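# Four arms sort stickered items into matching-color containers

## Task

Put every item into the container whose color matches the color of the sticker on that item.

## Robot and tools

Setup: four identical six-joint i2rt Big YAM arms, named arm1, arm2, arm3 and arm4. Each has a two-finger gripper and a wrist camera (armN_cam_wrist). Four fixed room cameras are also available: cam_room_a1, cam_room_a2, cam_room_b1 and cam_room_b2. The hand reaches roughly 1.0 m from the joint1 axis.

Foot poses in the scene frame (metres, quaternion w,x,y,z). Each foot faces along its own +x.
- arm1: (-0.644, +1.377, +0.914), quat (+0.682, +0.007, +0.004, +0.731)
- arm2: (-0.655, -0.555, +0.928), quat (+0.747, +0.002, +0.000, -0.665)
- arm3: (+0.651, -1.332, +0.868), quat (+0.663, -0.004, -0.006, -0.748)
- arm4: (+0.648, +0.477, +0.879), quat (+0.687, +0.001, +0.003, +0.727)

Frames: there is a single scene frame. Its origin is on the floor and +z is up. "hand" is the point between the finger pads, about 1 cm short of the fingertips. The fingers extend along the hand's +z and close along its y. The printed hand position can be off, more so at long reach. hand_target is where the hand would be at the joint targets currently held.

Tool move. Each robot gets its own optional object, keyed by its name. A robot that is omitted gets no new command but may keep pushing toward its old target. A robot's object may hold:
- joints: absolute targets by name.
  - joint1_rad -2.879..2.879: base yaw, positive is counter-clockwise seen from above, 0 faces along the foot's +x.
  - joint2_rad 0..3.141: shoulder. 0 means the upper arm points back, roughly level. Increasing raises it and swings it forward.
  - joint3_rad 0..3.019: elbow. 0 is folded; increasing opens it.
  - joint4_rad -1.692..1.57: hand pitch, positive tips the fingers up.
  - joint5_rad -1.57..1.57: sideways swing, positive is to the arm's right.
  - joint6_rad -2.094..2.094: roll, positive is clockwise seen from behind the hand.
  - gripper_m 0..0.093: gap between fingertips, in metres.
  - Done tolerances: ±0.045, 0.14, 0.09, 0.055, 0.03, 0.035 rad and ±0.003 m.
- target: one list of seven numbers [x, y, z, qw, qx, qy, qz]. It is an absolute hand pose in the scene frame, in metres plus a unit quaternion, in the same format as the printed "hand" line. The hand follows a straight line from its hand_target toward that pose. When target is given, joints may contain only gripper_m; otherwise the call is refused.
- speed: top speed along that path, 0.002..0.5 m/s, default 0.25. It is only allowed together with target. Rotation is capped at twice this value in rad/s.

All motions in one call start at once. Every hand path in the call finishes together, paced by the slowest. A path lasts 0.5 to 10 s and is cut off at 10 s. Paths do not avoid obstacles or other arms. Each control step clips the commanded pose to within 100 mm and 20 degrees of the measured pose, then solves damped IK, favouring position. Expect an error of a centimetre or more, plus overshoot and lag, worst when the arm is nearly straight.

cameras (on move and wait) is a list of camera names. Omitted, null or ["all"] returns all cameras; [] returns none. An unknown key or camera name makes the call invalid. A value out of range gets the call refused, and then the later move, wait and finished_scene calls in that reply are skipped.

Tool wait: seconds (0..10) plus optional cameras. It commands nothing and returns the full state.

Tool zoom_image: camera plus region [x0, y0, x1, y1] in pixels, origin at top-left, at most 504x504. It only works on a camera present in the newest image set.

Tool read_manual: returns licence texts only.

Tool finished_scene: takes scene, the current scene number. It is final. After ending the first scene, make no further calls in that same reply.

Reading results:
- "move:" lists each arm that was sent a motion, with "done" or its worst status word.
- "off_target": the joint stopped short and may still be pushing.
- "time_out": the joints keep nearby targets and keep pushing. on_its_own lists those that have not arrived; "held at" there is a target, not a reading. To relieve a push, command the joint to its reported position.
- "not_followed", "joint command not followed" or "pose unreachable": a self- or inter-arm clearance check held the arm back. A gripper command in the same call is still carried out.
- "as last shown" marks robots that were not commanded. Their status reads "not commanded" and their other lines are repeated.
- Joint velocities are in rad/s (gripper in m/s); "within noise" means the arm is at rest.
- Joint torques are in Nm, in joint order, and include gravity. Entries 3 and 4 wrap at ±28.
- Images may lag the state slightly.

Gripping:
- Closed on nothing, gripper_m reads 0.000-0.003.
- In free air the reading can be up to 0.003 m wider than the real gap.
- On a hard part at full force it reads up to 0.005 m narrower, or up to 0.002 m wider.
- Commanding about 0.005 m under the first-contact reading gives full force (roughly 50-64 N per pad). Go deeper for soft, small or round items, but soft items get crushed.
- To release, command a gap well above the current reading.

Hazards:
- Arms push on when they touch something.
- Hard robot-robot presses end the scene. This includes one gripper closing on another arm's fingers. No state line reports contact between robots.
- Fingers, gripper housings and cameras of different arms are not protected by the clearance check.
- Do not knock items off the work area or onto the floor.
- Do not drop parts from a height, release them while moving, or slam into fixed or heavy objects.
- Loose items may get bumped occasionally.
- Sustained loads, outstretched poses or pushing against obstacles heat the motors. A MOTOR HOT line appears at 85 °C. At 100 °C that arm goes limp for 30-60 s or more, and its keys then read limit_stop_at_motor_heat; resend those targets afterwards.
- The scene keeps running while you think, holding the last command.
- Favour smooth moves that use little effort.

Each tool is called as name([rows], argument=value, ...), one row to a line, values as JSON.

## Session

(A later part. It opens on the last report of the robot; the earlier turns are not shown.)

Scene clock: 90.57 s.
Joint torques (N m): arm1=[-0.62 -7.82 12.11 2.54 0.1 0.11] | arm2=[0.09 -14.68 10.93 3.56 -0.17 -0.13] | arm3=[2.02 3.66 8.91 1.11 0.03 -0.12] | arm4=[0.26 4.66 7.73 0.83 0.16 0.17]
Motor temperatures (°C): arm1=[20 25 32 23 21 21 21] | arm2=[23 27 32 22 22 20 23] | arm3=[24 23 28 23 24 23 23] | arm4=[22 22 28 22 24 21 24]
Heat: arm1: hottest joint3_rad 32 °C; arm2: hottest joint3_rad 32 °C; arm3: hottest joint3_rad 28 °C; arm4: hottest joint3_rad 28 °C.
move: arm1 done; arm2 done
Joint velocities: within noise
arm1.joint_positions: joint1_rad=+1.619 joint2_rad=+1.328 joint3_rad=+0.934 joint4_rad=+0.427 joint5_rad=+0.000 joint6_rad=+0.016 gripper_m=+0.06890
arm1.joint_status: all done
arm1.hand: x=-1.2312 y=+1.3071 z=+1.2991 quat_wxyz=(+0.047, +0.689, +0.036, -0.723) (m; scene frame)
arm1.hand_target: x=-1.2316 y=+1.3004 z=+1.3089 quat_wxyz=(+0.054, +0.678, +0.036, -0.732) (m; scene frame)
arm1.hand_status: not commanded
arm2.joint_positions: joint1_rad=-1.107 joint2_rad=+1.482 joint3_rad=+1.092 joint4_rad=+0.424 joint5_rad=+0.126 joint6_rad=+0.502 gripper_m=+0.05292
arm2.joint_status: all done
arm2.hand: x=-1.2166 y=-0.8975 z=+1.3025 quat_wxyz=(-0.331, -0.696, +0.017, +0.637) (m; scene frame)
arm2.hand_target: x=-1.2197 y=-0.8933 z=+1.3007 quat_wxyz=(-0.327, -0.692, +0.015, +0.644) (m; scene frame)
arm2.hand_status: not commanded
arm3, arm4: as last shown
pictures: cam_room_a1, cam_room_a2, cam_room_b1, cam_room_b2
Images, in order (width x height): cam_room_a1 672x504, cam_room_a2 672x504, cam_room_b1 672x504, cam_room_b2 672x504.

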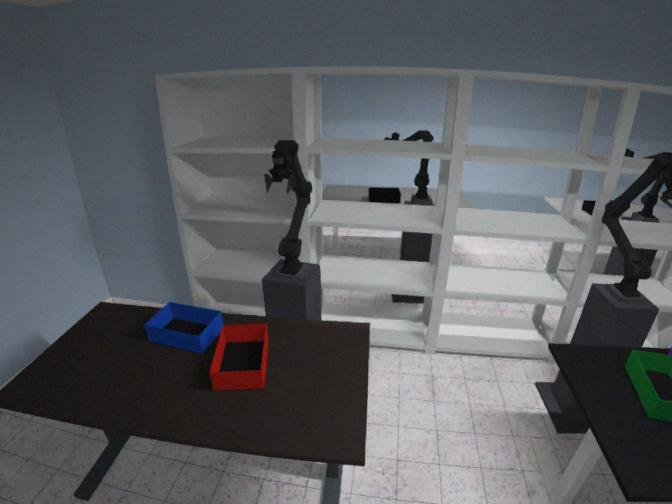

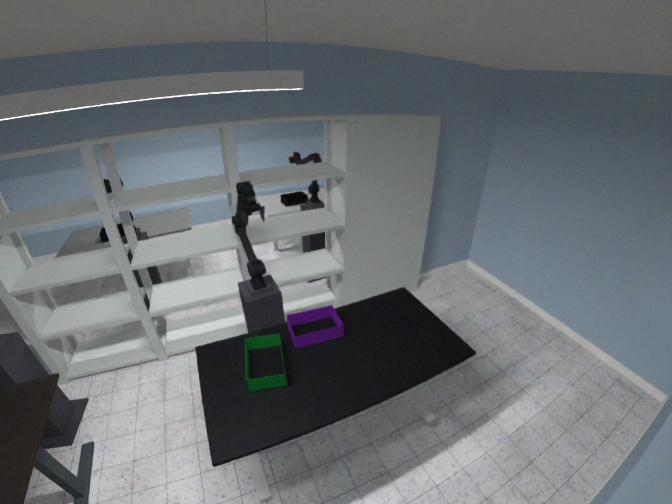

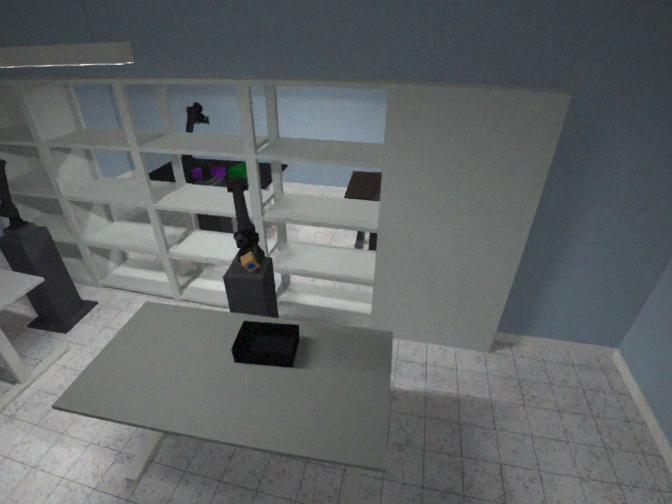

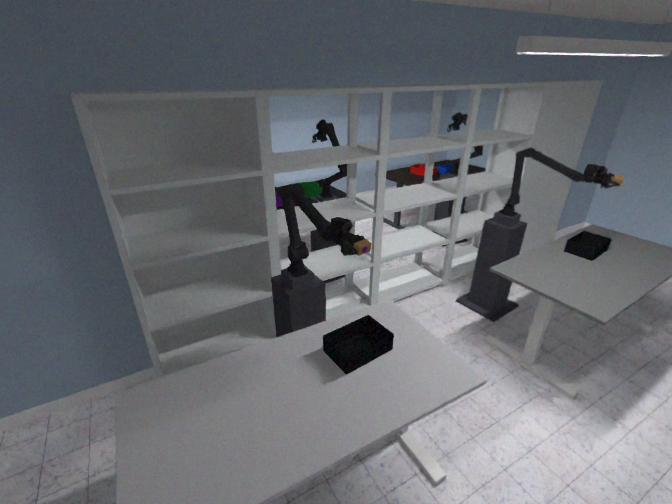

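move(arm1={"joints":{"joint1_rad":-2.15,"joint2_rad":0.7,"joint3_rad":0.85,"joint4_rad":-1.1,"joint5_rad":0,"joint6_rad":0}}, arm2={"joints":{"joint1_rad":0.9,"joint2_rad":0.7,"joint3_rad":0.85,"joint4_rad":-1.1,"joint5_rad":0,"joint6_rad":0}}, arm3={"joints":{"joint1_rad":-2.05,"joint2_rad":0.7,"joint3_rad":0.9,"joint4_rad":-1.2,"joint5_rad":0,"joint6_rad":0,"gripper_m":0.093}}, arm4={"joints":{"joint1_rad":0.75,"joint2_rad":0.7,"joint3_rad":0.9,"joint4_rad":-1.2,"joint5_rad":0,"joint6_rad":0,"gripper_m":0.093}}, cameras=["arm1_cam_wrist","arm2_cam_wrist","cam_room_a1","cam_room_a2"])

move(arm1={"target":[-0.18,1.13,1.10,0.210,0.2275,0.949,-0.0504],"speed":0.35}, arm2={"target":[-0.18,-0.80,1.10,0.210,0.2275,0.949,-0.0504],"speed":0.35}, cameras=["arm1_cam_wrist","arm2_cam_wrist"])

move(arm1={"target":[0.025,1.03,1.07,0.152,0.230,0.960,-0.0364],"speed":0.2}, arm2={"target":[0.025,-0.90,1.07,0.152,0.230,0.960,-0.0364],"speed":0.2}, cameras=["arm1_cam_wrist","arm2_cam_wrist"])

Scene clock: 105.37 s.
Joint torques (N m): arm1=[-2.55 0.09 13.48 0.9 0.01 -0.05] | arm2=[1.03 -3.55 11.7 1.47 0.11 -0.07] | arm3=[0.62 -3.08 9.43 1.29 -0.05 -0.09] | arm4=[0.73 -3.55 9.58 1.17 0.12 0.12]
Motor temperatures (°C): arm1=[20 25 33 23 21 21 22] | arm2=[23 26 31 22 22 20 24] | arm3=[24 23 28 23 24 23 23] | arm4=[22 22 28 22 24 21 24]
Heat: arm1: hottest joint3_rad 33 °C; arm2: hottest joint3_rad 31 °C; arm3: hottest joint3_rad 28 °C; arm4: hottest joint3_rad 28 °C.
move: arm1 done; arm2 done; arm3 done; arm4 done
Joint velocities: within noise
arm1.joint_positions: joint1_rad=-2.145 joint2_rad=+0.703 joint3_rad=+0.828 joint4_rad=-1.093 joint5_rad=+0.002 joint6_rad=+0.006 gripper_m=+0.06894
arm1.joint_status: all done
arm1.hand: x=-0.3804 y=+1.2324 z=+1.1805 quat_wxyz=(-0.281, -0.241, -0.926, +0.075) (m; scene frame)
arm1.hand_target: x=-0.3797 y=+1.2306 z=+1.1913 quat_wxyz=(-0.288, -0.240, -0.924, +0.078) (m; scene frame)
arm1.hand_status: not commanded
arm2.joint_positions: joint1_rad=+0.897 joint2_rad=+0.705 joint3_rad=+0.850 joint4_rad=-1.089 joint5_rad=-0.003 joint6_rad=+0.013 gripper_m=+0.05296
arm2.joint_status: all done
arm2.hand: x=-0.4002 y=-0.7152 z=+1.2101 quat_wxyz=(-0.298, -0.268, -0.913, +0.080) (m; scene frame)
arm2.hand_target: x=-0.4025 y=-0.7132 z=+1.2098 quat_wxyz=(-0.294, -0.261, -0.916, +0.082) (m; scene frame)
arm2.hand_status: not commanded
arm3.joint_positions: joint1_rad=-2.040 joint2_rad=+0.710 joint3_rad=+0.902 joint4_rad=-1.205 joint5_rad=+0.001 joint6_rad=+0.004 gripper_m=+0.09306
arm3.joint_status: all done
arm3.hand: x=+0.4141 y=-1.1684 z=+1.1566 quat_wxyz=(+0.074, -0.920, +0.283, +0.261) (m; scene frame)
arm3.hand_target: x=+0.4161 y=-1.1667 z=+1.1586 quat_wxyz=(+0.077, -0.917, +0.285, +0.267) (m; scene frame)
arm3.hand_status: not commanded
arm4.joint_positions: joint1_rad=+0.748 joint2_rad=+0.712 joint3_rad=+0.894 joint4_rad=-1.212 joint5_rad=-0.002 joint6_rad=-0.011 gripper_m=+0.09312
arm4.joint_status: all done
arm4.hand: x=+0.4456 y=+0.6747 z=+1.1653 quat_wxyz=(-0.098, +0.895, -0.356, -0.249) (m; scene frame)
arm4.hand_target: x=+0.4444 y=+0.6754 z=+1.1731 quat_wxyz=(-0.103, +0.890, -0.359, -0.263) (m; scene frame)
arm4.hand_status: not commanded
pictures: arm1_cam_wrist, arm2_cam_wrist, cam_room_a1, cam_room_a2
Images, in order (width x height): arm1_cam_wrist 672x504, arm2_cam_wrist 672x504, cam_room_a1 672x504, cam_room_a2 672x504.

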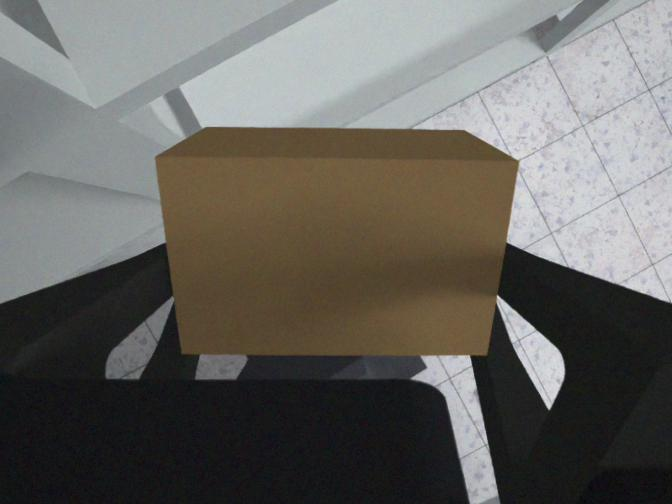

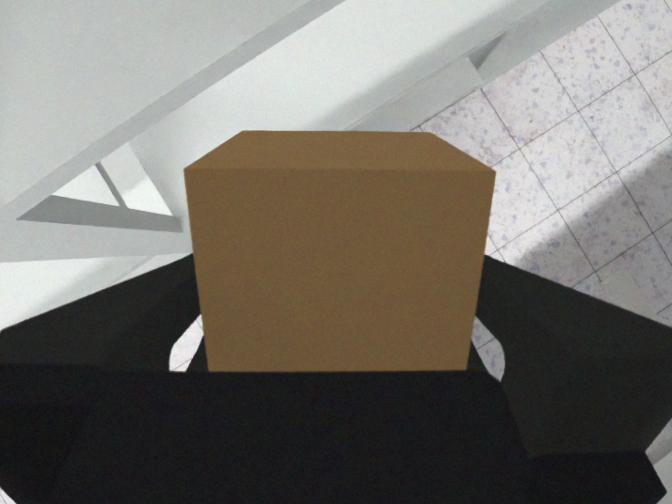

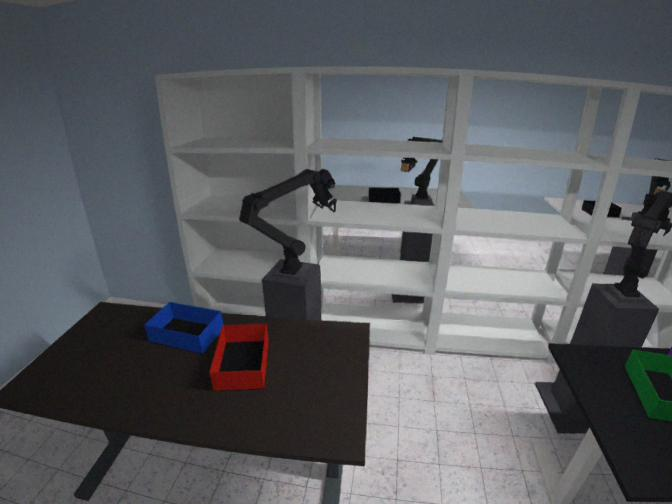

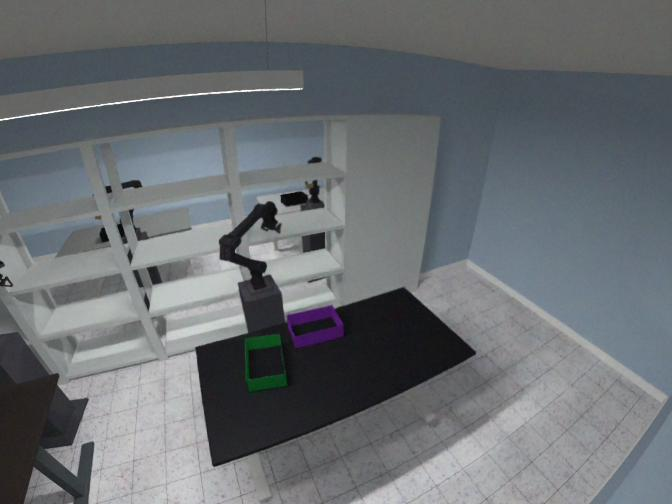

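Scene clock: 106.80 s.
Joint torques (N m): arm1=[-1.08 -10.87 15.92 1.25 -0.04 -0.05] | arm2=[1.49 -14.1 15.27 1.8 -0.18 -0.08] | arm3=[0.73 -3.19 9.46 1.33 -0.05 -0.1] | arm4=[0.91 -3.19 9.44 1.25 0.1 0.14]
Motor temperatures (°C): arm1=[20 25 33 23 21 21 22] | arm2=[23 26 31 22 22 20 24] | arm3=[24 23 28 23 24 23 23] | arm4=[22 22 29 22 24 21 24]
Heat: arm1: hottest joint3_rad 33 °C; arm2: hottest joint3_rad 31 °C; arm3: hottest joint3_rad 28 °C; arm4: hottest joint3_rad 29 °C.
move: arm1 off_target; arm2 off_target
Joint velocities: within noise
arm1.joint_positions: joint1_rad=-2.145 joint2_rad=+1.459 joint3_rad=+1.134 joint4_rad=-0.871 joint5_rad=-0.013 joint6_rad=-0.013 gripper_m=+0.06894
arm1.joint_status: not commanded
arm1.hand: x=-0.2029 y=+1.1365 z=+1.0682 quat_wxyz=(-0.174, -0.238, -0.955, +0.042) (m; scene frame)
arm1.hand_target: x=-0.1819 y=+1.1309 z=+1.1005 quat_wxyz=(-0.210, -0.228, -0.949, +0.051) (m; scene frame)
arm1.hand_status: off_target (0.040 m and 4.4 deg from the pose sent, 0.239 m and 9.1 deg at the start)
arm2.joint_positions: joint1_rad=+0.973 joint2_rad=+1.500 joint3_rad=+1.141 joint4_rad=-0.834 joint5_rad=+0.007 joint6_rad=+0.011 gripper_m=+0.05296
arm2.joint_status: not commanded
arm2.hand: x=-0.2023 y=-0.7940 z=+1.0765 quat_wxyz=(-0.182, -0.240, -0.952, +0.045) (m; scene frame)
arm2.hand_target: x=-0.1814 y=-0.7993 z=+1.1005 quat_wxyz=(-0.210, -0.228, -0.949, +0.051) (m; scene frame)
arm2.hand_status: off_target (0.033 m and 3.6 deg from the pose sent, 0.260 m and 12.3 deg at the start)
arm3.joint_positions: joint1_rad=-2.040 joint2_rad=+0.709 joint3_rad=+0.902 joint4_rad=-1.205 joint5_rad=+0.001 joint6_rad=+0.004 gripper_m=+0.09306
arm3.joint_status: not commanded
arm3.hand: x=+0.4142 y=-1.1684 z=+1.1567 quat_wxyz=(+0.074, -0.920, +0.283, +0.261) (m; scene frame)
arm3.hand_target: x=+0.4162 y=-1.1667 z=+1.1587 quat_wxyz=(+0.077, -0.917, +0.285, +0.267) (m; scene frame)
arm3.hand_status: not commanded
arm4: as last shown
arm4.hand_target: x=+0.4444 y=+0.6754 z=+1.1731 quat_wxyz=(-0.102, +0.890, -0.359, -0.263) (m; scene frame)
pictures: arm1_cam_wrist, arm2_cam_wrist
Images, in order (width x height): arm1_cam_wrist 672x504, arm2_cam_wrist 672x504.

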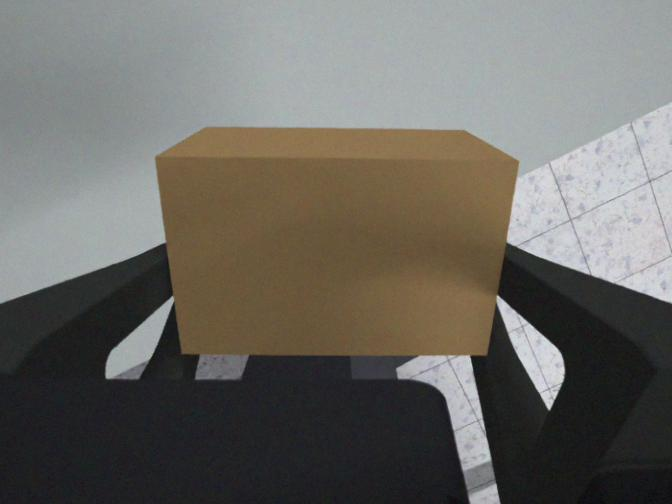

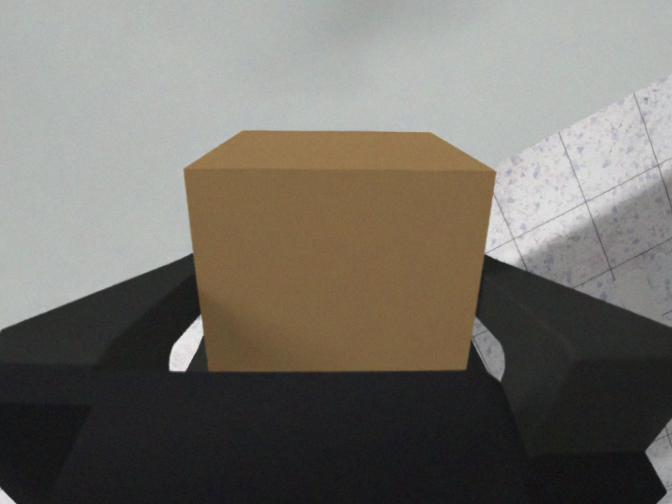

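Scene clock: 108.90 s.
Joint torques (N m): arm1=[-0.5 -19.55 16.98 0.47 0.09 0.05] | arm2=[1.73 -23.24 16.64 0.79 -0.1 -0.02] | arm3=[0.56 -3.02 9.44 1.32 -0.04 -0.09] | arm4=[1.08 -3.19 9.48 1.29 0.13 0.14]
Motor temperatures (°C): arm1=[20 25 34 23 21 21 22] | arm2=[23 26 32 22 22 20 24] | arm3=[24 23 28 23 24 23 23] | arm4=[22 22 29 22 24 21 24]
Heat: arm1: hottest joint3_rad 34 °C; arm2: hottest joint3_rad 32 °C; arm3: hottest joint3_rad 28 °C; arm4: hottest joint3_rad 29 °C.
move: arm1 off_target; arm2 off_target
Joint velocities: within noise
arm1.joint_positions: joint1_rad=-2.132 joint2_rad=+2.149 joint3_rad=+2.067 joint4_rad=-1.212 joint5_rad=-0.010 joint6_rad=-0.013 gripper_m=+0.06894
arm1.joint_status: not commanded
arm1.hand: x=+0.0059 y=+1.0309 z=+1.0436 quat_wxyz=(-0.127, -0.235, -0.963, +0.030) (m; scene frame)
arm1.hand_target: x=+0.0233 y=+1.0309 z=+1.0703 quat_wxyz=(-0.153, -0.230, -0.960, +0.036) (m; scene frame)
arm1.hand_status: off_target (0.033 m and 3.0 deg from the pose sent, 0.252 m and 2.9 deg at the start)
arm2.joint_positions: joint1_rad=+0.978 joint2_rad=+2.184 joint3_rad=+2.104 joint4_rad=-1.200 joint5_rad=+0.007 joint6_rad=+0.011 gripper_m=+0.05296
arm2.joint_status: not commanded
arm2.hand: x=+0.0080 y=-0.8995 z=+1.0610 quat_wxyz=(-0.141, -0.240, -0.960, +0.035) (m; scene frame)
arm2.hand_target: x=+0.0240 y=-0.8993 z=+1.0700 quat_wxyz=(-0.153, -0.230, -0.960, +0.037) (m; scene frame)
arm2.hand_status: off_target (0.019 m and 1.7 deg from the pose sent, 0.251 m and 3.9 deg at the start)
arm3, arm4: as last shown
arm4.hand_target: x=+0.4444 y=+0.6754 z=+1.1730 quat_wxyz=(-0.102, +0.890, -0.359, -0.263) (m; scene frame)
pictures: arm1_cam_wrist, arm2_cam_wrist
Images, in order (width x height): arm1_cam_wrist 672x504, arm2_cam_wrist 672x504.

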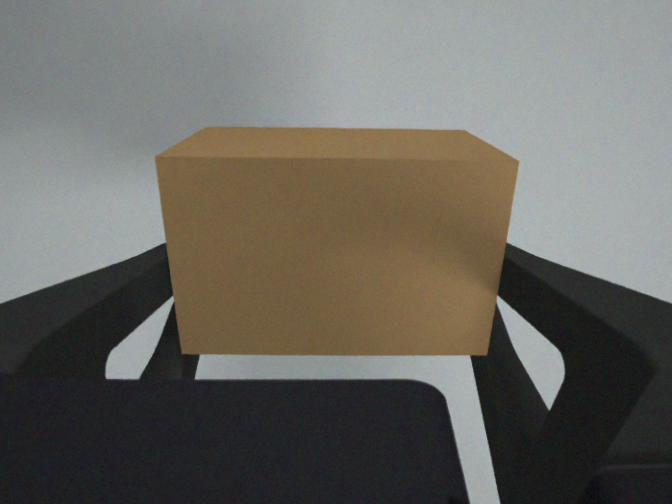

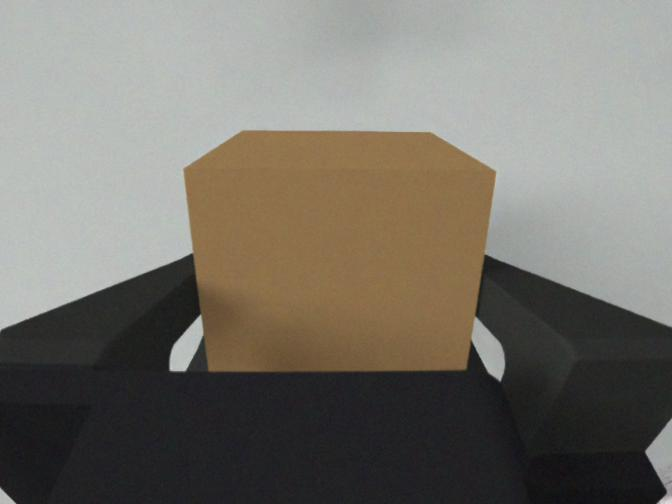

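move(arm1={"target":[0.025,1.03,1.0,0.152,0.230,0.960,-0.0364],"speed":0.12}, arm2={"target":[0.025,-0.90,0.985,0.152,0.230,0.960,-0.0364],"speed":0.12}, cameras=[])

move(arm1={"target":[0.025,1.03,0.985,0.152,0.230,0.960,-0.0364],"speed":0.06}, arm2={"target":[0.025,-0.90,0.965,0.152,0.230,0.960,-0.0364],"speed":0.06}, cameras=["arm1_cam_wrist","arm2_cam_wrist"])

Scene clock: 114.23 s.
Joint torques (N m): arm1=[-0.73 -19.25 11.48 1.4 0.12 0.08] | arm2=[1.55 -22.77 10.59 1.99 -0.14 -0.03] | arm3=[0.73 -3.08 9.42 1.29 -0.05 -0.1] | arm4=[0.91 -3.43 9.62 1.29 0.14 0.15]
Motor temperatures (°C): arm1=[20 25 35 23 21 21 22] | arm2=[23 26 33 22 22 20 24] | arm3=[24 23 28 23 24 23 23] | arm4=[22 22 30 22 24 21 24]
Heat: arm1: hottest joint3_rad 35 °C; arm2: hottest joint3_rad 33 °C; arm3: hottest joint3_rad 28 °C; arm4: hottest joint3_rad 30 °C.
move: arm1 off_target; arm2 off_target
Joint velocities: within noise
arm1.joint_positions: joint1_rad=-2.132 joint2_rad=+2.172 joint3_rad=+2.002 joint4_rad=-1.074 joint5_rad=-0.010 joint6_rad=-0.013 gripper_m=+0.06894
arm1.joint_status: not commanded
arm1.hand: x=+0.0175 y=+1.0244 z=+1.0072 quat_wxyz=(-0.151, -0.234, -0.960, +0.036) (m; scene frame)
arm1.hand_target: x=+0.0247 y=+1.0301 z=+1.0000 quat_wxyz=(-0.152, -0.230, -0.961, +0.036) (m; scene frame)
arm1.hand_status: off_target (0.012 m and 0.4 deg from the pose sent, 0.048 m and 3.0 deg at the start)
arm2.joint_positions: joint1_rad=+0.978 joint2_rad=+2.216 joint3_rad=+2.025 joint4_rad=-1.037 joint5_rad=+0.007 joint6_rad=+0.011 gripper_m=+0.05296
arm2.joint_status: not commanded
arm2.hand: x=+0.0212 y=-0.9063 z=+1.0139 quat_wxyz=(-0.165, -0.239, -0.956, +0.041) (m; scene frame)
arm2.hand_target: x=+0.0238 y=-0.8997 z=+0.9853 quat_wxyz=(-0.152, -0.230, -0.960, +0.036) (m; scene frame)
arm2.hand_status: off_target (0.030 m and 1.9 deg from the pose sent, 0.078 m and 1.7 deg at the start)
arm3, arm4: as last shown
arm4.hand_target: x=+0.4443 y=+0.6755 z=+1.1730 quat_wxyz=(-0.102, +0.890, -0.359, -0.263) (m; scene frame)
pictures: none
No camera images: "cameras" was empty.

Scene clock: 115.20 s.
Joint torques (N m): arm1=[-0.91 -18.61 9.84 1.48 0.11 0.08] | arm2=[1.44 -21.71 8.7 2.33 -0.14 -0.03] | arm3=[0.67 -3.08 9.42 1.31 -0.04 -0.1] | arm4=[1.2 -2.73 9.55 1.22 0.14 0.16]
Motor temperatures (°C): arm1=[20 25 34 23 21 21 22] | arm2=[23 26 33 22 22 20 24] | arm3=[24 23 28 23 24 23 23] | arm4=[22 22 30 22 24 21 24]
Heat: arm1: hottest joint3_rad 34 °C; arm2: hottest joint3_rad 33 °C; arm3: hottest joint3_rad 28 °C; arm4: hottest joint3_rad 30 °C.
move: arm1 off_target; arm2 off_target
Joint velocities: within noise
arm1.joint_positions: joint1_rad=-2.132 joint2_rad=+2.172 joint3_rad=+1.996 joint4_rad=-1.046 joint5_rad=-0.010 joint6_rad=-0.013 gripper_m=+0.06894
arm1.joint_status: not commanded
arm1.hand: x=+0.0217 y=+1.0224 z=+1.0066 quat_wxyz=(-0.161, -0.233, -0.958, +0.039) (m; scene frame)
arm1.hand_target: x=+0.0245 y=+1.0303 z=+0.9853 quat_wxyz=(-0.152, -0.230, -0.961, +0.036) (m; scene frame)
arm1.hand_status: off_target (0.023 m and 1.1 deg from the pose sent, 0.024 m and 0.4 deg at the start)
arm2.joint_positions: joint1_rad=+0.978 joint2_rad=+2.216 joint3_rad=+2.017 joint4_rad=-1.002 joint5_rad=+0.007 joint6_rad=+0.011 gripper_m=+0.05296
arm2.joint_status: not commanded
arm2.hand: x=+0.0265 y=-0.9090 z=+1.0135 quat_wxyz=(-0.178, -0.238, -0.954, +0.044) (m; scene frame)
arm2.hand_target: x=+0.0227 y=-0.8992 z=+0.9662 quat_wxyz=(-0.152, -0.230, -0.961, +0.036) (m; scene frame)
arm2.hand_status: off_target (0.049 m and 3.4 deg from the pose sent, 0.050 m and 1.9 deg at the start)
arm3, arm4: as last shown
arm4.hand: x=+0.4457 y=+0.6746 z=+1.1654 quat_wxyz=(-0.098, +0.895, -0.356, -0.249) (m; scene frame)
arm4.hand_target: x=+0.4444 y=+0.6754 z=+1.1731 quat_wxyz=(-0.103, +0.890, -0.359, -0.263) (m; scene frame)
pictures: arm1_cam_wrist, arm2_cam_wrist
Images, in order (width x height): arm1_cam_wrist 672x504, arm2_cam_wrist 672x504.

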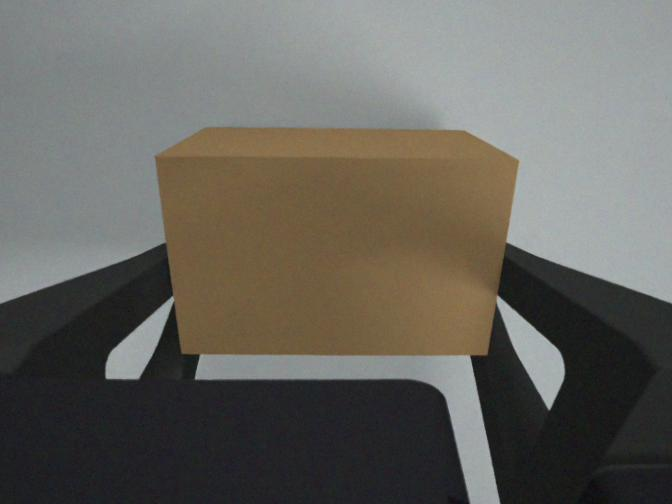

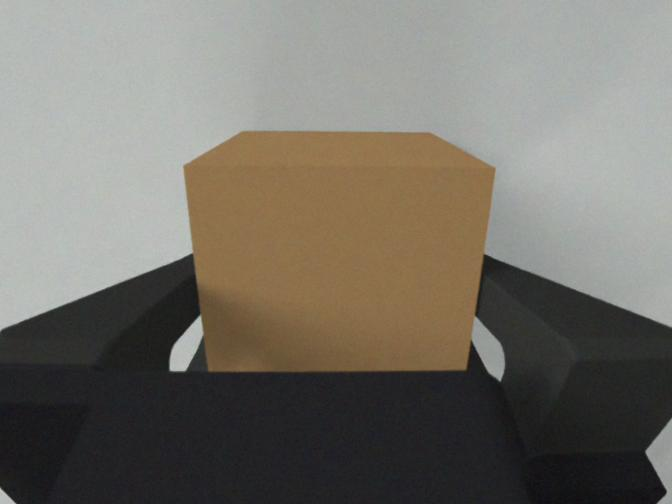

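Both in contact with the shelf; releasing and retreating while the receivers approach.

move(arm1={"target":[0.0217,1.0224,1.0066,0.161,0.233,0.958,-0.039],"joints":{"gripper_m":0.093},"speed":0.1}, arm2={"target":[0.0265,-0.909,1.0135,0.178,0.238,0.954,-0.044],"joints":{"gripper_m":0.093},"speed":0.1}, cameras=["arm1_cam_wrist","arm2_cam_wrist"])

move(arm1={"target":[-0.16,1.11,1.10,0.332,0.219,0.914,-0.0797],"speed":0.25}, arm2={"target":[-0.16,-0.81,1.10,0.332,0.219,0.914,-0.0797],"speed":0.25}, cameras=[])

move(arm1={"target":[-0.4,1.24,1.2,0.332,0.219,0.914,-0.0797],"speed":0.4}, arm2={"target":[-0.4,-0.69,1.2,0.332,0.219,0.914,-0.0797],"speed":0.4}, arm3={"target":[0.24,-1.01,1.13,0.0702,-0.927,0.2226,0.2924],"speed":0.35}, arm4={"target":[0.24,0.93,1.13,0.0702,-0.927,0.2226,0.2924],"speed":0.35}, cameras=["arm3_cam_wrist","arm4_cam_wrist"])

move(arm3={"target":[0.09,-0.935,1.07,0.0702,-0.927,0.2226,0.2924],"speed":0.2}, arm4={"target":[0.085,1.03,1.06,0.0702,-0.927,0.2226,0.2924],"speed":0.2}, cameras=["arm3_cam_wrist","arm4_cam_wrist"])

Scene clock: 123.87 s.
Joint torques (N m): arm1=[-1.49 -20.42 11.73 0.88 -0.04 -0.03] | arm2=[0.09 -25.88 12.03 1.16 0.16 0.07] | arm3=[0.79 -3.08 9.44 1.31 -0.05 -0.1] | arm4=[0.73 -3.02 9.55 1.44 0.13 0.18]
Motor temperatures (°C): arm1=[20 26 34 23 21 21 22] | arm2=[23 26 32 22 22 20 24] | arm3=[24 23 28 23 24 23 23] | arm4=[22 22 31 22 24 21 24]
Heat: arm1: hottest joint3_rad 34 °C; arm2: hottest joint3_rad 32 °C; arm3: hottest joint3_rad 28 °C; arm4: hottest joint3_rad 31 °C.
move: arm1 done; arm2 done
Joint velocities: within noise
arm1.joint_positions: joint1_rad=-2.132 joint2_rad=+2.172 joint3_rad=+1.986 joint4_rad=-1.044 joint5_rad=-0.008 joint6_rad=-0.011 gripper_m=+0.09296
arm1.joint_status: all done
arm1.hand: x=+0.0194 y=+1.0230 z=+1.0025 quat_wxyz=(-0.157, -0.234, -0.958, +0.039) (m; scene frame)
arm1.hand_target: x=+0.0216 y=+1.0223 z=+1.0066 quat_wxyz=(-0.161, -0.233, -0.958, +0.039) (m; scene frame)
arm1.hand_status: done (0.005 m and 0.4 deg from the pose sent, 0.000 m and 0.0 deg at the start)
arm2.joint_positions: joint1_rad=+0.985 joint2_rad=+2.216 joint3_rad=+2.007 joint4_rad=-0.995 joint5_rad=+0.003 joint6_rad=+0.011 gripper_m=+0.09293
arm2.joint_status: all done
arm2.hand: x=+0.0279 y=-0.9030 z=+1.0100 quat_wxyz=(-0.178, -0.234, -0.955, +0.041) (m; scene frame)
arm2.hand_target: x=+0.0264 y=-0.9090 z=+1.0135 quat_wxyz=(-0.178, -0.238, -0.954, +0.044) (m; scene frame)
arm2.hand_status: done (0.007 m and 0.5 deg from the pose sent, 0.000 m and 0.1 deg at the start)
arm3, arm4: as last shown
pictures: arm1_cam_wrist, arm2_cam_wrist
Images, in order (width x height): arm1_cam_wrist 672x504, arm2_cam_wrist 672x504.

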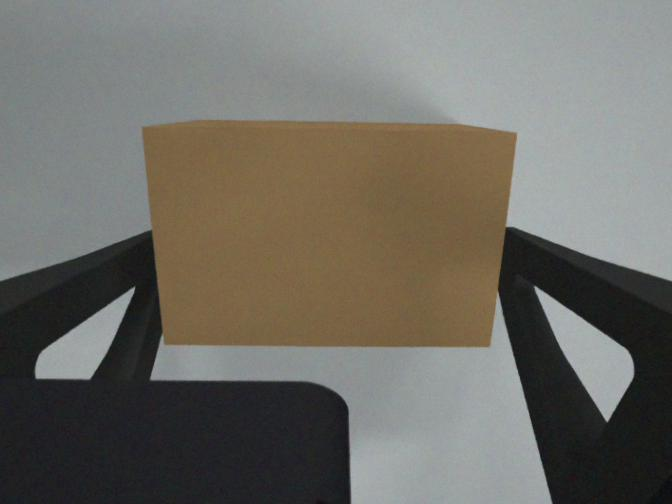

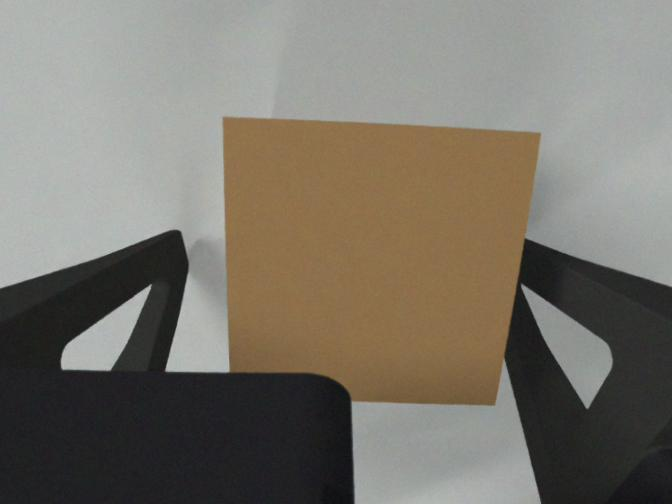

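Scene clock: 125.40 s.
Joint torques (N m): arm1=[-2.37 -9.05 11.25 2.11 -0.05 -0.07] | arm2=[0.5 -14.15 10.1 2.78 -0.16 -0.06] | arm3=[0.56 -3.08 9.43 1.33 -0.04 -0.1] | arm4=[1.08 -3.37 9.62 1.33 0.13 0.16]
Motor temperatures (°C): arm1=[20 26 34 23 21 21 22] | arm2=[23 26 32 22 22 20 24] | arm3=[24 23 28 23 24 23 23] | arm4=[22 22 31 22 24 21 24]
Heat: arm1: hottest joint3_rad 34 °C; arm2: hottest joint3_rad 32 °C; arm3: hottest joint3_rad 28 °C; arm4: hottest joint3_rad 31 °C.
move: arm1 done; arm2 done
Joint velocities: within noise
arm1.joint_positions: joint1_rad=-2.146 joint2_rad=+1.414 joint3_rad=+1.055 joint4_rad=-0.521 joint5_rad=-0.031 joint6_rad=-0.024 gripper_m=+0.09296
arm1.joint_status: not commanded
arm1.hand: x=-0.1614 y=+1.1169 z=+1.0957 quat_wxyz=(-0.323, -0.219, -0.917, +0.075) (m; scene frame)
arm1.hand_target: x=-0.1601 y=+1.1101 z=+1.1001 quat_wxyz=(-0.332, -0.219, -0.914, +0.080) (m; scene frame)
arm1.hand_status: done (0.008 m and 1.2 deg from the pose sent, 0.222 m and 21.3 deg at the start)
arm2.joint_positions: joint1_rad=+0.985 joint2_rad=+1.456 joint3_rad=+1.060 joint4_rad=-0.482 joint5_rad=+0.005 joint6_rad=+0.008 gripper_m=+0.09293
arm2.joint_status: not commanded
arm2.hand: x=-0.1594 y=-0.8088 z=+1.1048 quat_wxyz=(-0.331, -0.224, -0.914, +0.078) (m; scene frame)
arm2.hand_target: x=-0.1601 y=-0.8100 z=+1.1000 quat_wxyz=(-0.332, -0.219, -0.914, +0.080) (m; scene frame)
arm2.hand_status: done (0.005 m and 0.6 deg from the pose sent, 0.228 m and 18.9 deg at the start)
arm3, arm4: as last shown
pictures: none
No camera images: "cameras" was empty.

Scene clock: 127.17 s.
Joint torques (N m): arm1=[-2.2 2.14 12.01 1.05 -0.06 -0.06] | arm2=[0.09 -1.03 10.71 1.54 -0.19 -0.08] | arm3=[0.44 -12.75 14.04 1.47 -0.18 -0.13] | arm4=[0.38 -17.38 12.74 0.83 -0.19 -0.06]
Motor temperatures (°C): arm1=[20 26 34 23 21 21 22] | arm2=[23 26 32 22 22 20 24] | arm3=[24 23 28 23 24 23 23] | arm4=[22 22 31 22 24 21 24]
Heat: arm1: hottest joint3_rad 34 °C; arm2: hottest joint3_rad 32 °C; arm3: hottest joint3_rad 28 °C; arm4: hottest joint3_rad 31 °C.
move: arm1 done; arm2 off_target; arm3 off_target; arm4 off_target
Joint velocities: within noise
arm1.joint_positions: joint1_rad=-2.181 joint2_rad=+0.567 joint3_rad=+0.792 joint4_rad=-1.073 joint5_rad=-0.055 joint6_rad=-0.052 gripper_m=+0.09296
arm1.joint_status: not commanded
arm1.hand: x=-0.3989 y=+1.2426 z=+1.2003 quat_wxyz=(-0.338, -0.217, -0.912, +0.079) (m; scene frame)
arm1.hand_target: x=-0.4000 y=+1.2401 z=+1.1999 quat_wxyz=(-0.332, -0.219, -0.914, +0.080) (m; scene frame)
arm1.hand_status: done (0.003 m and 0.7 deg from the pose sent, 0.288 m and 1.2 deg at the start)
arm2.joint_positions: joint1_rad=+0.980 joint2_rad=+0.605 joint3_rad=+0.779 joint4_rad=-1.012 joint5_rad=-0.002 joint6_rad=+0.002 gripper_m=+0.09293
arm2.joint_status: not commanded
arm2.hand: x=-0.3966 y=-0.6893 z=+1.2118 quat_wxyz=(-0.349, -0.220, -0.907, +0.081) (m; scene frame)
arm2.hand_target: x=-0.4001 y=-0.6898 z=+1.2001 quat_wxyz=(-0.332, -0.219, -0.914, +0.080) (m; scene frame)
arm2.hand_status: off_target (0.012 m and 2.1 deg from the pose sent, 0.285 m and 0.6 deg at the start)
arm3.joint_positions: joint1_rad=-2.135 joint2_rad=+1.331 joint3_rad=+1.157 joint4_rad=-0.857 joint5_rad=-0.118 joint6_rad=-0.185 gripper_m=+0.09306
arm3.joint_status: not commanded
arm3.hand: x=+0.2500 y=-1.0270 z=+1.0997 quat_wxyz=(+0.054, -0.937, +0.224, +0.263) (m; scene frame)
arm3.hand_target: x=+0.2415 y=-1.0112 z=+1.1300 quat_wxyz=(+0.071, -0.927, +0.223, +0.292) (m; scene frame)
arm3.hand_status: off_target (0.036 m and 4.0 deg from the pose sent, 0.237 m and 7.9 deg at the start)
arm4.joint_positions: joint1_rad=+0.619 joint2_rad=+1.591 joint3_rad=+1.403 joint4_rad=-0.868 joint5_rad=-0.233 joint6_rad=-0.349 gripper_m=+0.09312
arm4.joint_status: not commanded
arm4.hand: x=+0.2478 y=+0.9157 z=+1.1038 quat_wxyz=(-0.054, +0.932, -0.232, -0.272) (m; scene frame)
arm4.hand_target: x=+0.2410 y=+0.9289 z=+1.1300 quat_wxyz=(-0.070, +0.927, -0.223, -0.292) (m; scene frame)
arm4.hand_status: off_target (0.031 m and 3.2 deg from the pose sent, 0.330 m and 16.8 deg at the start)
pictures: arm3_cam_wrist, arm4_cam_wrist
Images, in order (width x height): arm3_cam_wrist 672x504, arm4_cam_wrist 672x504.

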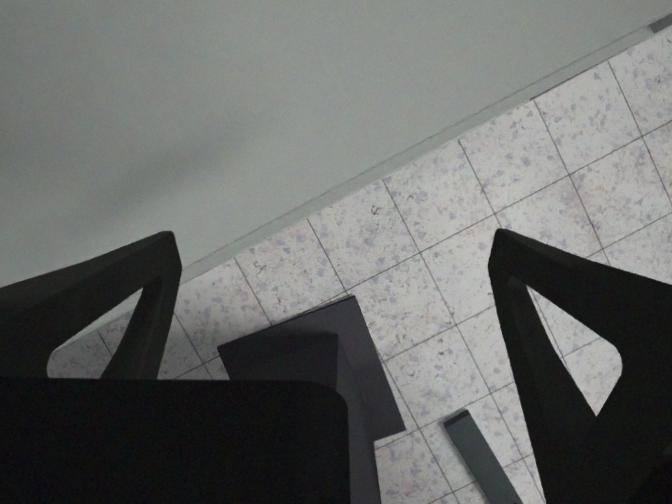

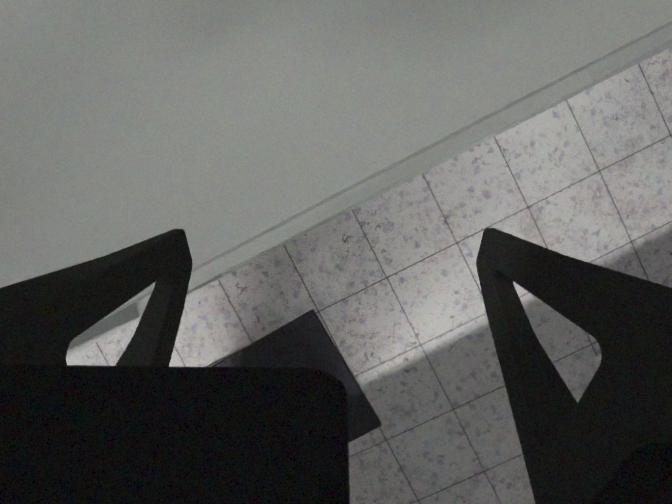

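Scene clock: 128.93 s.
Joint torques (N m): arm1=[-2.73 2.32 12.12 1.18 -0.1 -0.07] | arm2=[0.03 -1.03 10.71 1.5 -0.2 -0.08] | arm3=[2.32 -19.37 13.94 1.4 0.05 0.02] | arm4=[1.14 -23.47 13 0.46 0.06 0.14]
Motor temperatures (°C): arm1=[20 26 34 23 21 21 22] | arm2=[23 26 32 22 22 20 24] | arm3=[24 23 28 23 24 23 23] | arm4=[22 22 31 22 24 21 24]
Heat: arm1: hottest joint3_rad 34 °C; arm2: hottest joint3_rad 32 °C; arm3: hottest joint3_rad 28 °C; arm4: hottest joint3_rad 31 °C.
move: arm3 off_target; arm4 off_target
Joint velocities: within noise
arm1, arm2: as last shown
arm2.hand: x=-0.3966 y=-0.6892 z=+1.2117 quat_wxyz=(-0.349, -0.220, -0.907, +0.081) (m; scene frame)
arm2.hand_target: x=-0.4001 y=-0.6898 z=+1.2001 quat_wxyz=(-0.332, -0.219, -0.914, +0.079) (m; scene frame)
arm3.joint_positions: joint1_rad=-2.096 joint2_rad=+1.772 joint3_rad=+1.524 joint4_rad=-0.765 joint5_rad=-0.087 joint6_rad=-0.146 gripper_m=+0.09306
arm3.joint_status: not commanded
arm3.hand: x=+0.1107 y=-0.9404 z=+1.0456 quat_wxyz=(+0.061, -0.934, +0.228, +0.268) (m; scene frame)
arm3.hand_target: x=+0.0914 y=-0.9361 z=+1.0704 quat_wxyz=(+0.070, -0.927, +0.223, +0.293) (m; scene frame)
arm3.hand_status: off_target (0.032 m and 3.2 deg from the pose sent, 0.187 m and 3.9 deg at the start)
arm4.joint_positions: joint1_rad=+0.693 joint2_rad=+2.080 joint3_rad=+1.948 joint4_rad=-0.877 joint5_rad=-0.194 joint6_rad=-0.303 gripper_m=+0.09312
arm4.joint_status: not commanded
arm4.hand: x=+0.0964 y=+1.0224 z=+1.0507 quat_wxyz=(-0.066, +0.931, -0.220, -0.285) (m; scene frame)
arm4.hand_target: x=+0.0856 y=+1.0293 z=+1.0600 quat_wxyz=(-0.071, +0.927, -0.223, -0.293) (m; scene frame)
arm4.hand_status: off_target (0.017 m and 1.1 deg from the pose sent, 0.204 m and 3.2 deg at the start)
pictures: arm3_cam_wrist, arm4_cam_wrist
Images, in order (width x height): arm3_cam_wrist 672x504, arm4_cam_wrist 672x504.

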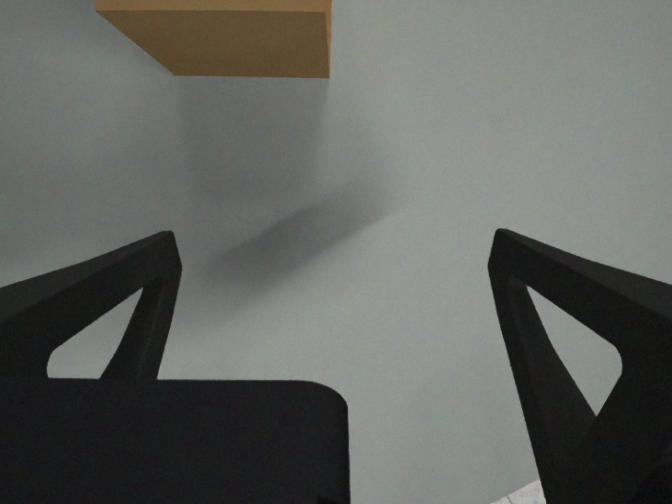

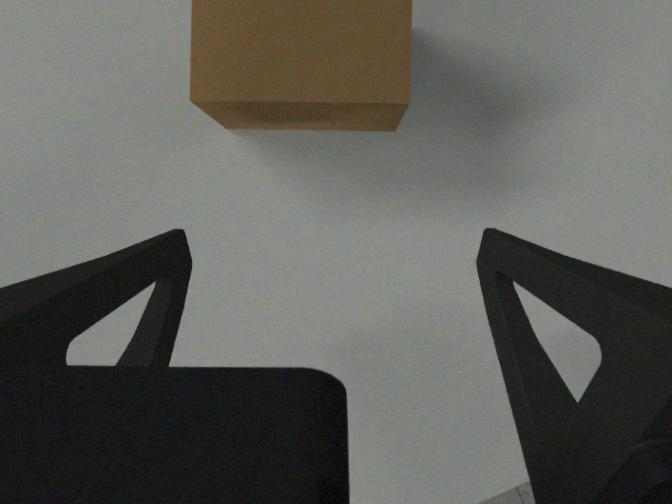

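move(arm3={"target":[0.076,-0.966,1.072,0.0702,-0.927,0.2226,0.2924],"speed":0.2}, arm4={"target":[0.078,1.018,1.06,0.0702,-0.927,0.2226,0.2924],"speed":0.2}, cameras=["arm3_cam_wrist","arm4_cam_wrist"])

Scene clock: 147.93 s.
Joint torques (N m): arm1=[-2.67 1.96 12.16 1.01 -0.07 -0.05] | arm2=[0.09 -1.14 10.7 1.54 -0.2 -0.08] | arm3=[1.55 -20.84 12.46 1.58 0.05 0.01] | arm4=[0.79 -25 11.79 0.76 0.11 0.18]
Motor temperatures (°C): arm1=[20 25 33 23 21 21 22] | arm2=[23 26 32 22 22 20 23] | arm3=[24 24 29 23 24 23 23] | arm4=[22 25 37 22 24 21 24]
Heat: arm1: hottest joint3_rad 33 °C; arm2: hottest joint3_rad 32 °C; arm3: hottest joint3_rad 29 °C; arm4: hottest joint3_rad 37 °C.
move: arm3 off_target; arm4 off_target
Joint velocities: within noise
arm1, arm2: as last shown
arm1.hand_target: x=-0.4000 y=+1.2400 z=+1.1999 quat_wxyz=(-0.332, -0.219, -0.914, +0.080) (m; scene frame)
arm3.joint_positions: joint1_rad=-2.028 joint2_rad=+1.772 joint3_rad=+1.524 joint4_rad=-0.765 joint5_rad=-0.054 joint6_rad=-0.099 gripper_m=+0.09306
arm3.joint_status: not commanded
arm3.hand: x=+0.0887 y=-0.9728 z=+1.0457 quat_wxyz=(+0.061, -0.936, +0.223, +0.266) (m; scene frame)
arm3.hand_target: x=+0.0770 y=-0.9667 z=+1.0723 quat_wxyz=(+0.070, -0.927, +0.223, +0.293) (m; scene frame)
arm3.hand_status: off_target (0.030 m and 3.4 deg from the pose sent, 0.051 m and 3.2 deg at the start)
arm4.joint_positions: joint1_rad=+0.714 joint2_rad=+2.080 joint3_rad=+1.948 joint4_rad=-0.877 joint5_rad=-0.184 joint6_rad=-0.287 gripper_m=+0.09312
arm4.joint_status: not commanded
arm4.hand: x=+0.0862 y=+1.0120 z=+1.0505 quat_wxyz=(-0.065, +0.931, -0.219, -0.284) (m; scene frame)
arm4.hand_target: x=+0.0783 y=+1.0175 z=+1.0600 quat_wxyz=(-0.070, +0.927, -0.223, -0.293) (m; scene frame)
arm4.hand_status: off_target (0.014 m and 1.3 deg from the pose sent, 0.021 m and 1.1 deg at the start)
pictures: arm3_cam_wrist, arm4_cam_wrist
Images, in order (width x height): arm3_cam_wrist 672x504, arm4_cam_wrist 672x504.

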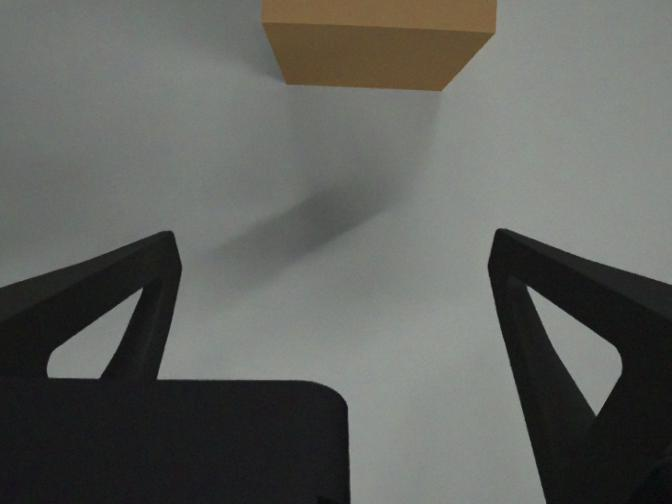

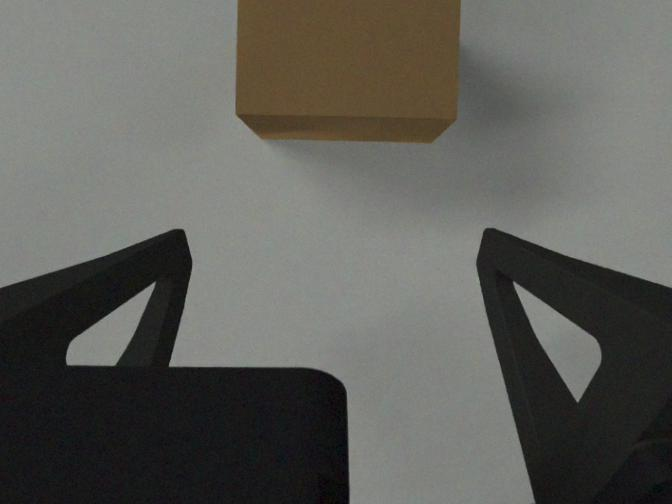

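move(arm3={"target":[0.009,-0.919,1.037,0.0702,-0.927,0.2226,0.2924],"speed":0.12}, arm4={"target":[0.026,1.048,0.995,0.0702,-0.927,0.2226,0.2924],"speed":0.12}, cameras=["arm3_cam_wrist","arm4_cam_wrist"])

Scene clock: 152.87 s.
Joint torques (N m): arm1=[-2.67 2.49 12.12 1.11 -0.07 -0.06] | arm2=[0.03 -1.03 10.69 1.52 -0.18 -0.08] | arm3=[1.38 -21.6 14.16 0.75 0.03 -0.01] | arm4=[1.03 -23.47 12.27 1.16 -0.03 0.19]
Motor temperatures (°C): arm1=[20 25 33 23 21 21 22] | arm2=[23 25 32 22 22 20 23] | arm3=[24 24 29 23 24 23 23] | arm4=[22 26 38 22 24 21 24]
Heat: arm1: hottest joint3_rad 33 °C; arm2: hottest joint3_rad 32 °C; arm3: hottest joint3_rad 29 °C; arm4: hottest joint3_rad 38 °C.
move: arm3 off_target; arm4 off_target
Joint velocities: within noise
arm1, arm2: as last shown
arm3.joint_positions: joint1_rad=-2.028 joint2_rad=+1.980 joint3_rad=+1.764 joint4_rad=-0.765 joint5_rad=-0.055 joint6_rad=-0.099 gripper_m=+0.09306
arm3.joint_status: not commanded
arm3.hand: x=+0.0213 y=-0.9292 z=+1.0248 quat_wxyz=(+0.066, -0.932, +0.221, +0.281) (m; scene frame)
arm3.hand_target: x=+0.0099 y=-0.9196 z=+1.0373 quat_wxyz=(+0.070, -0.927, +0.223, +0.293) (m; scene frame)
arm3.hand_status: off_target (0.020 m and 1.5 deg from the pose sent, 0.097 m and 3.4 deg at the start)
arm4.joint_positions: joint1_rad=+0.735 joint2_rad=+2.259 joint3_rad=+2.144 joint4_rad=-0.865 joint5_rad=-0.168 joint6_rad=-0.269 gripper_m=+0.09306
arm4.joint_status: not commanded
arm4.hand: x=+0.0375 y=+1.0417 z=+1.0122 quat_wxyz=(-0.074, +0.928, -0.218, -0.293) (m; scene frame)
arm4.hand_target: x=+0.0271 y=+1.0470 z=+0.9950 quat_wxyz=(-0.071, +0.927, -0.223, -0.293) (m; scene frame)
arm4.hand_status: off_target (0.022 m and 0.7 deg from the pose sent, 0.089 m and 1.3 deg at the start)
pictures: arm3_cam_wrist, arm4_cam_wrist
Images, in order (width x height): arm3_cam_wrist 672x504, arm4_cam_wrist 672x504.

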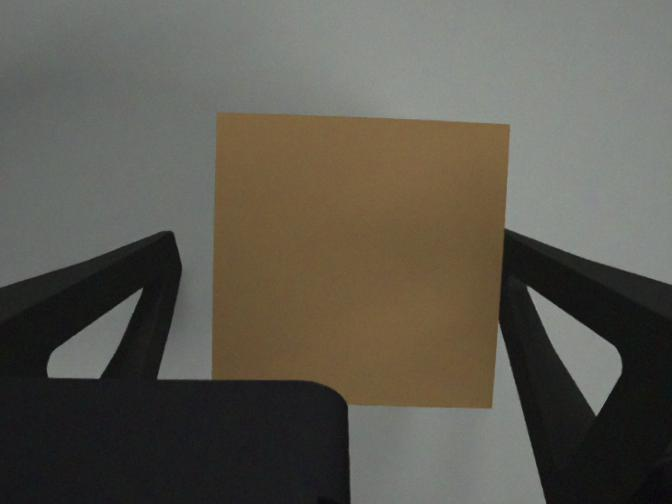

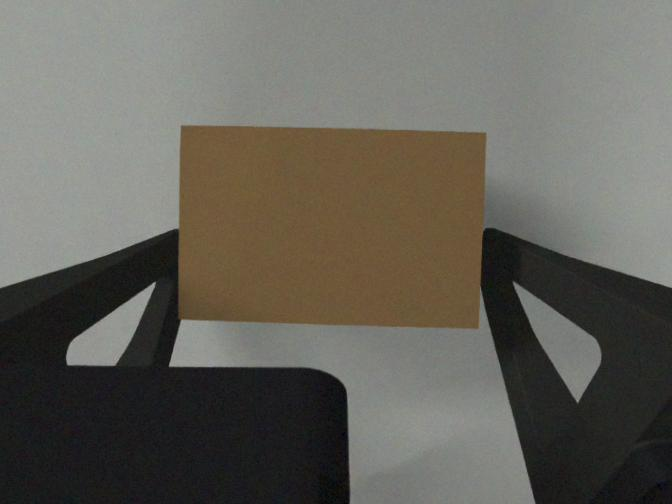

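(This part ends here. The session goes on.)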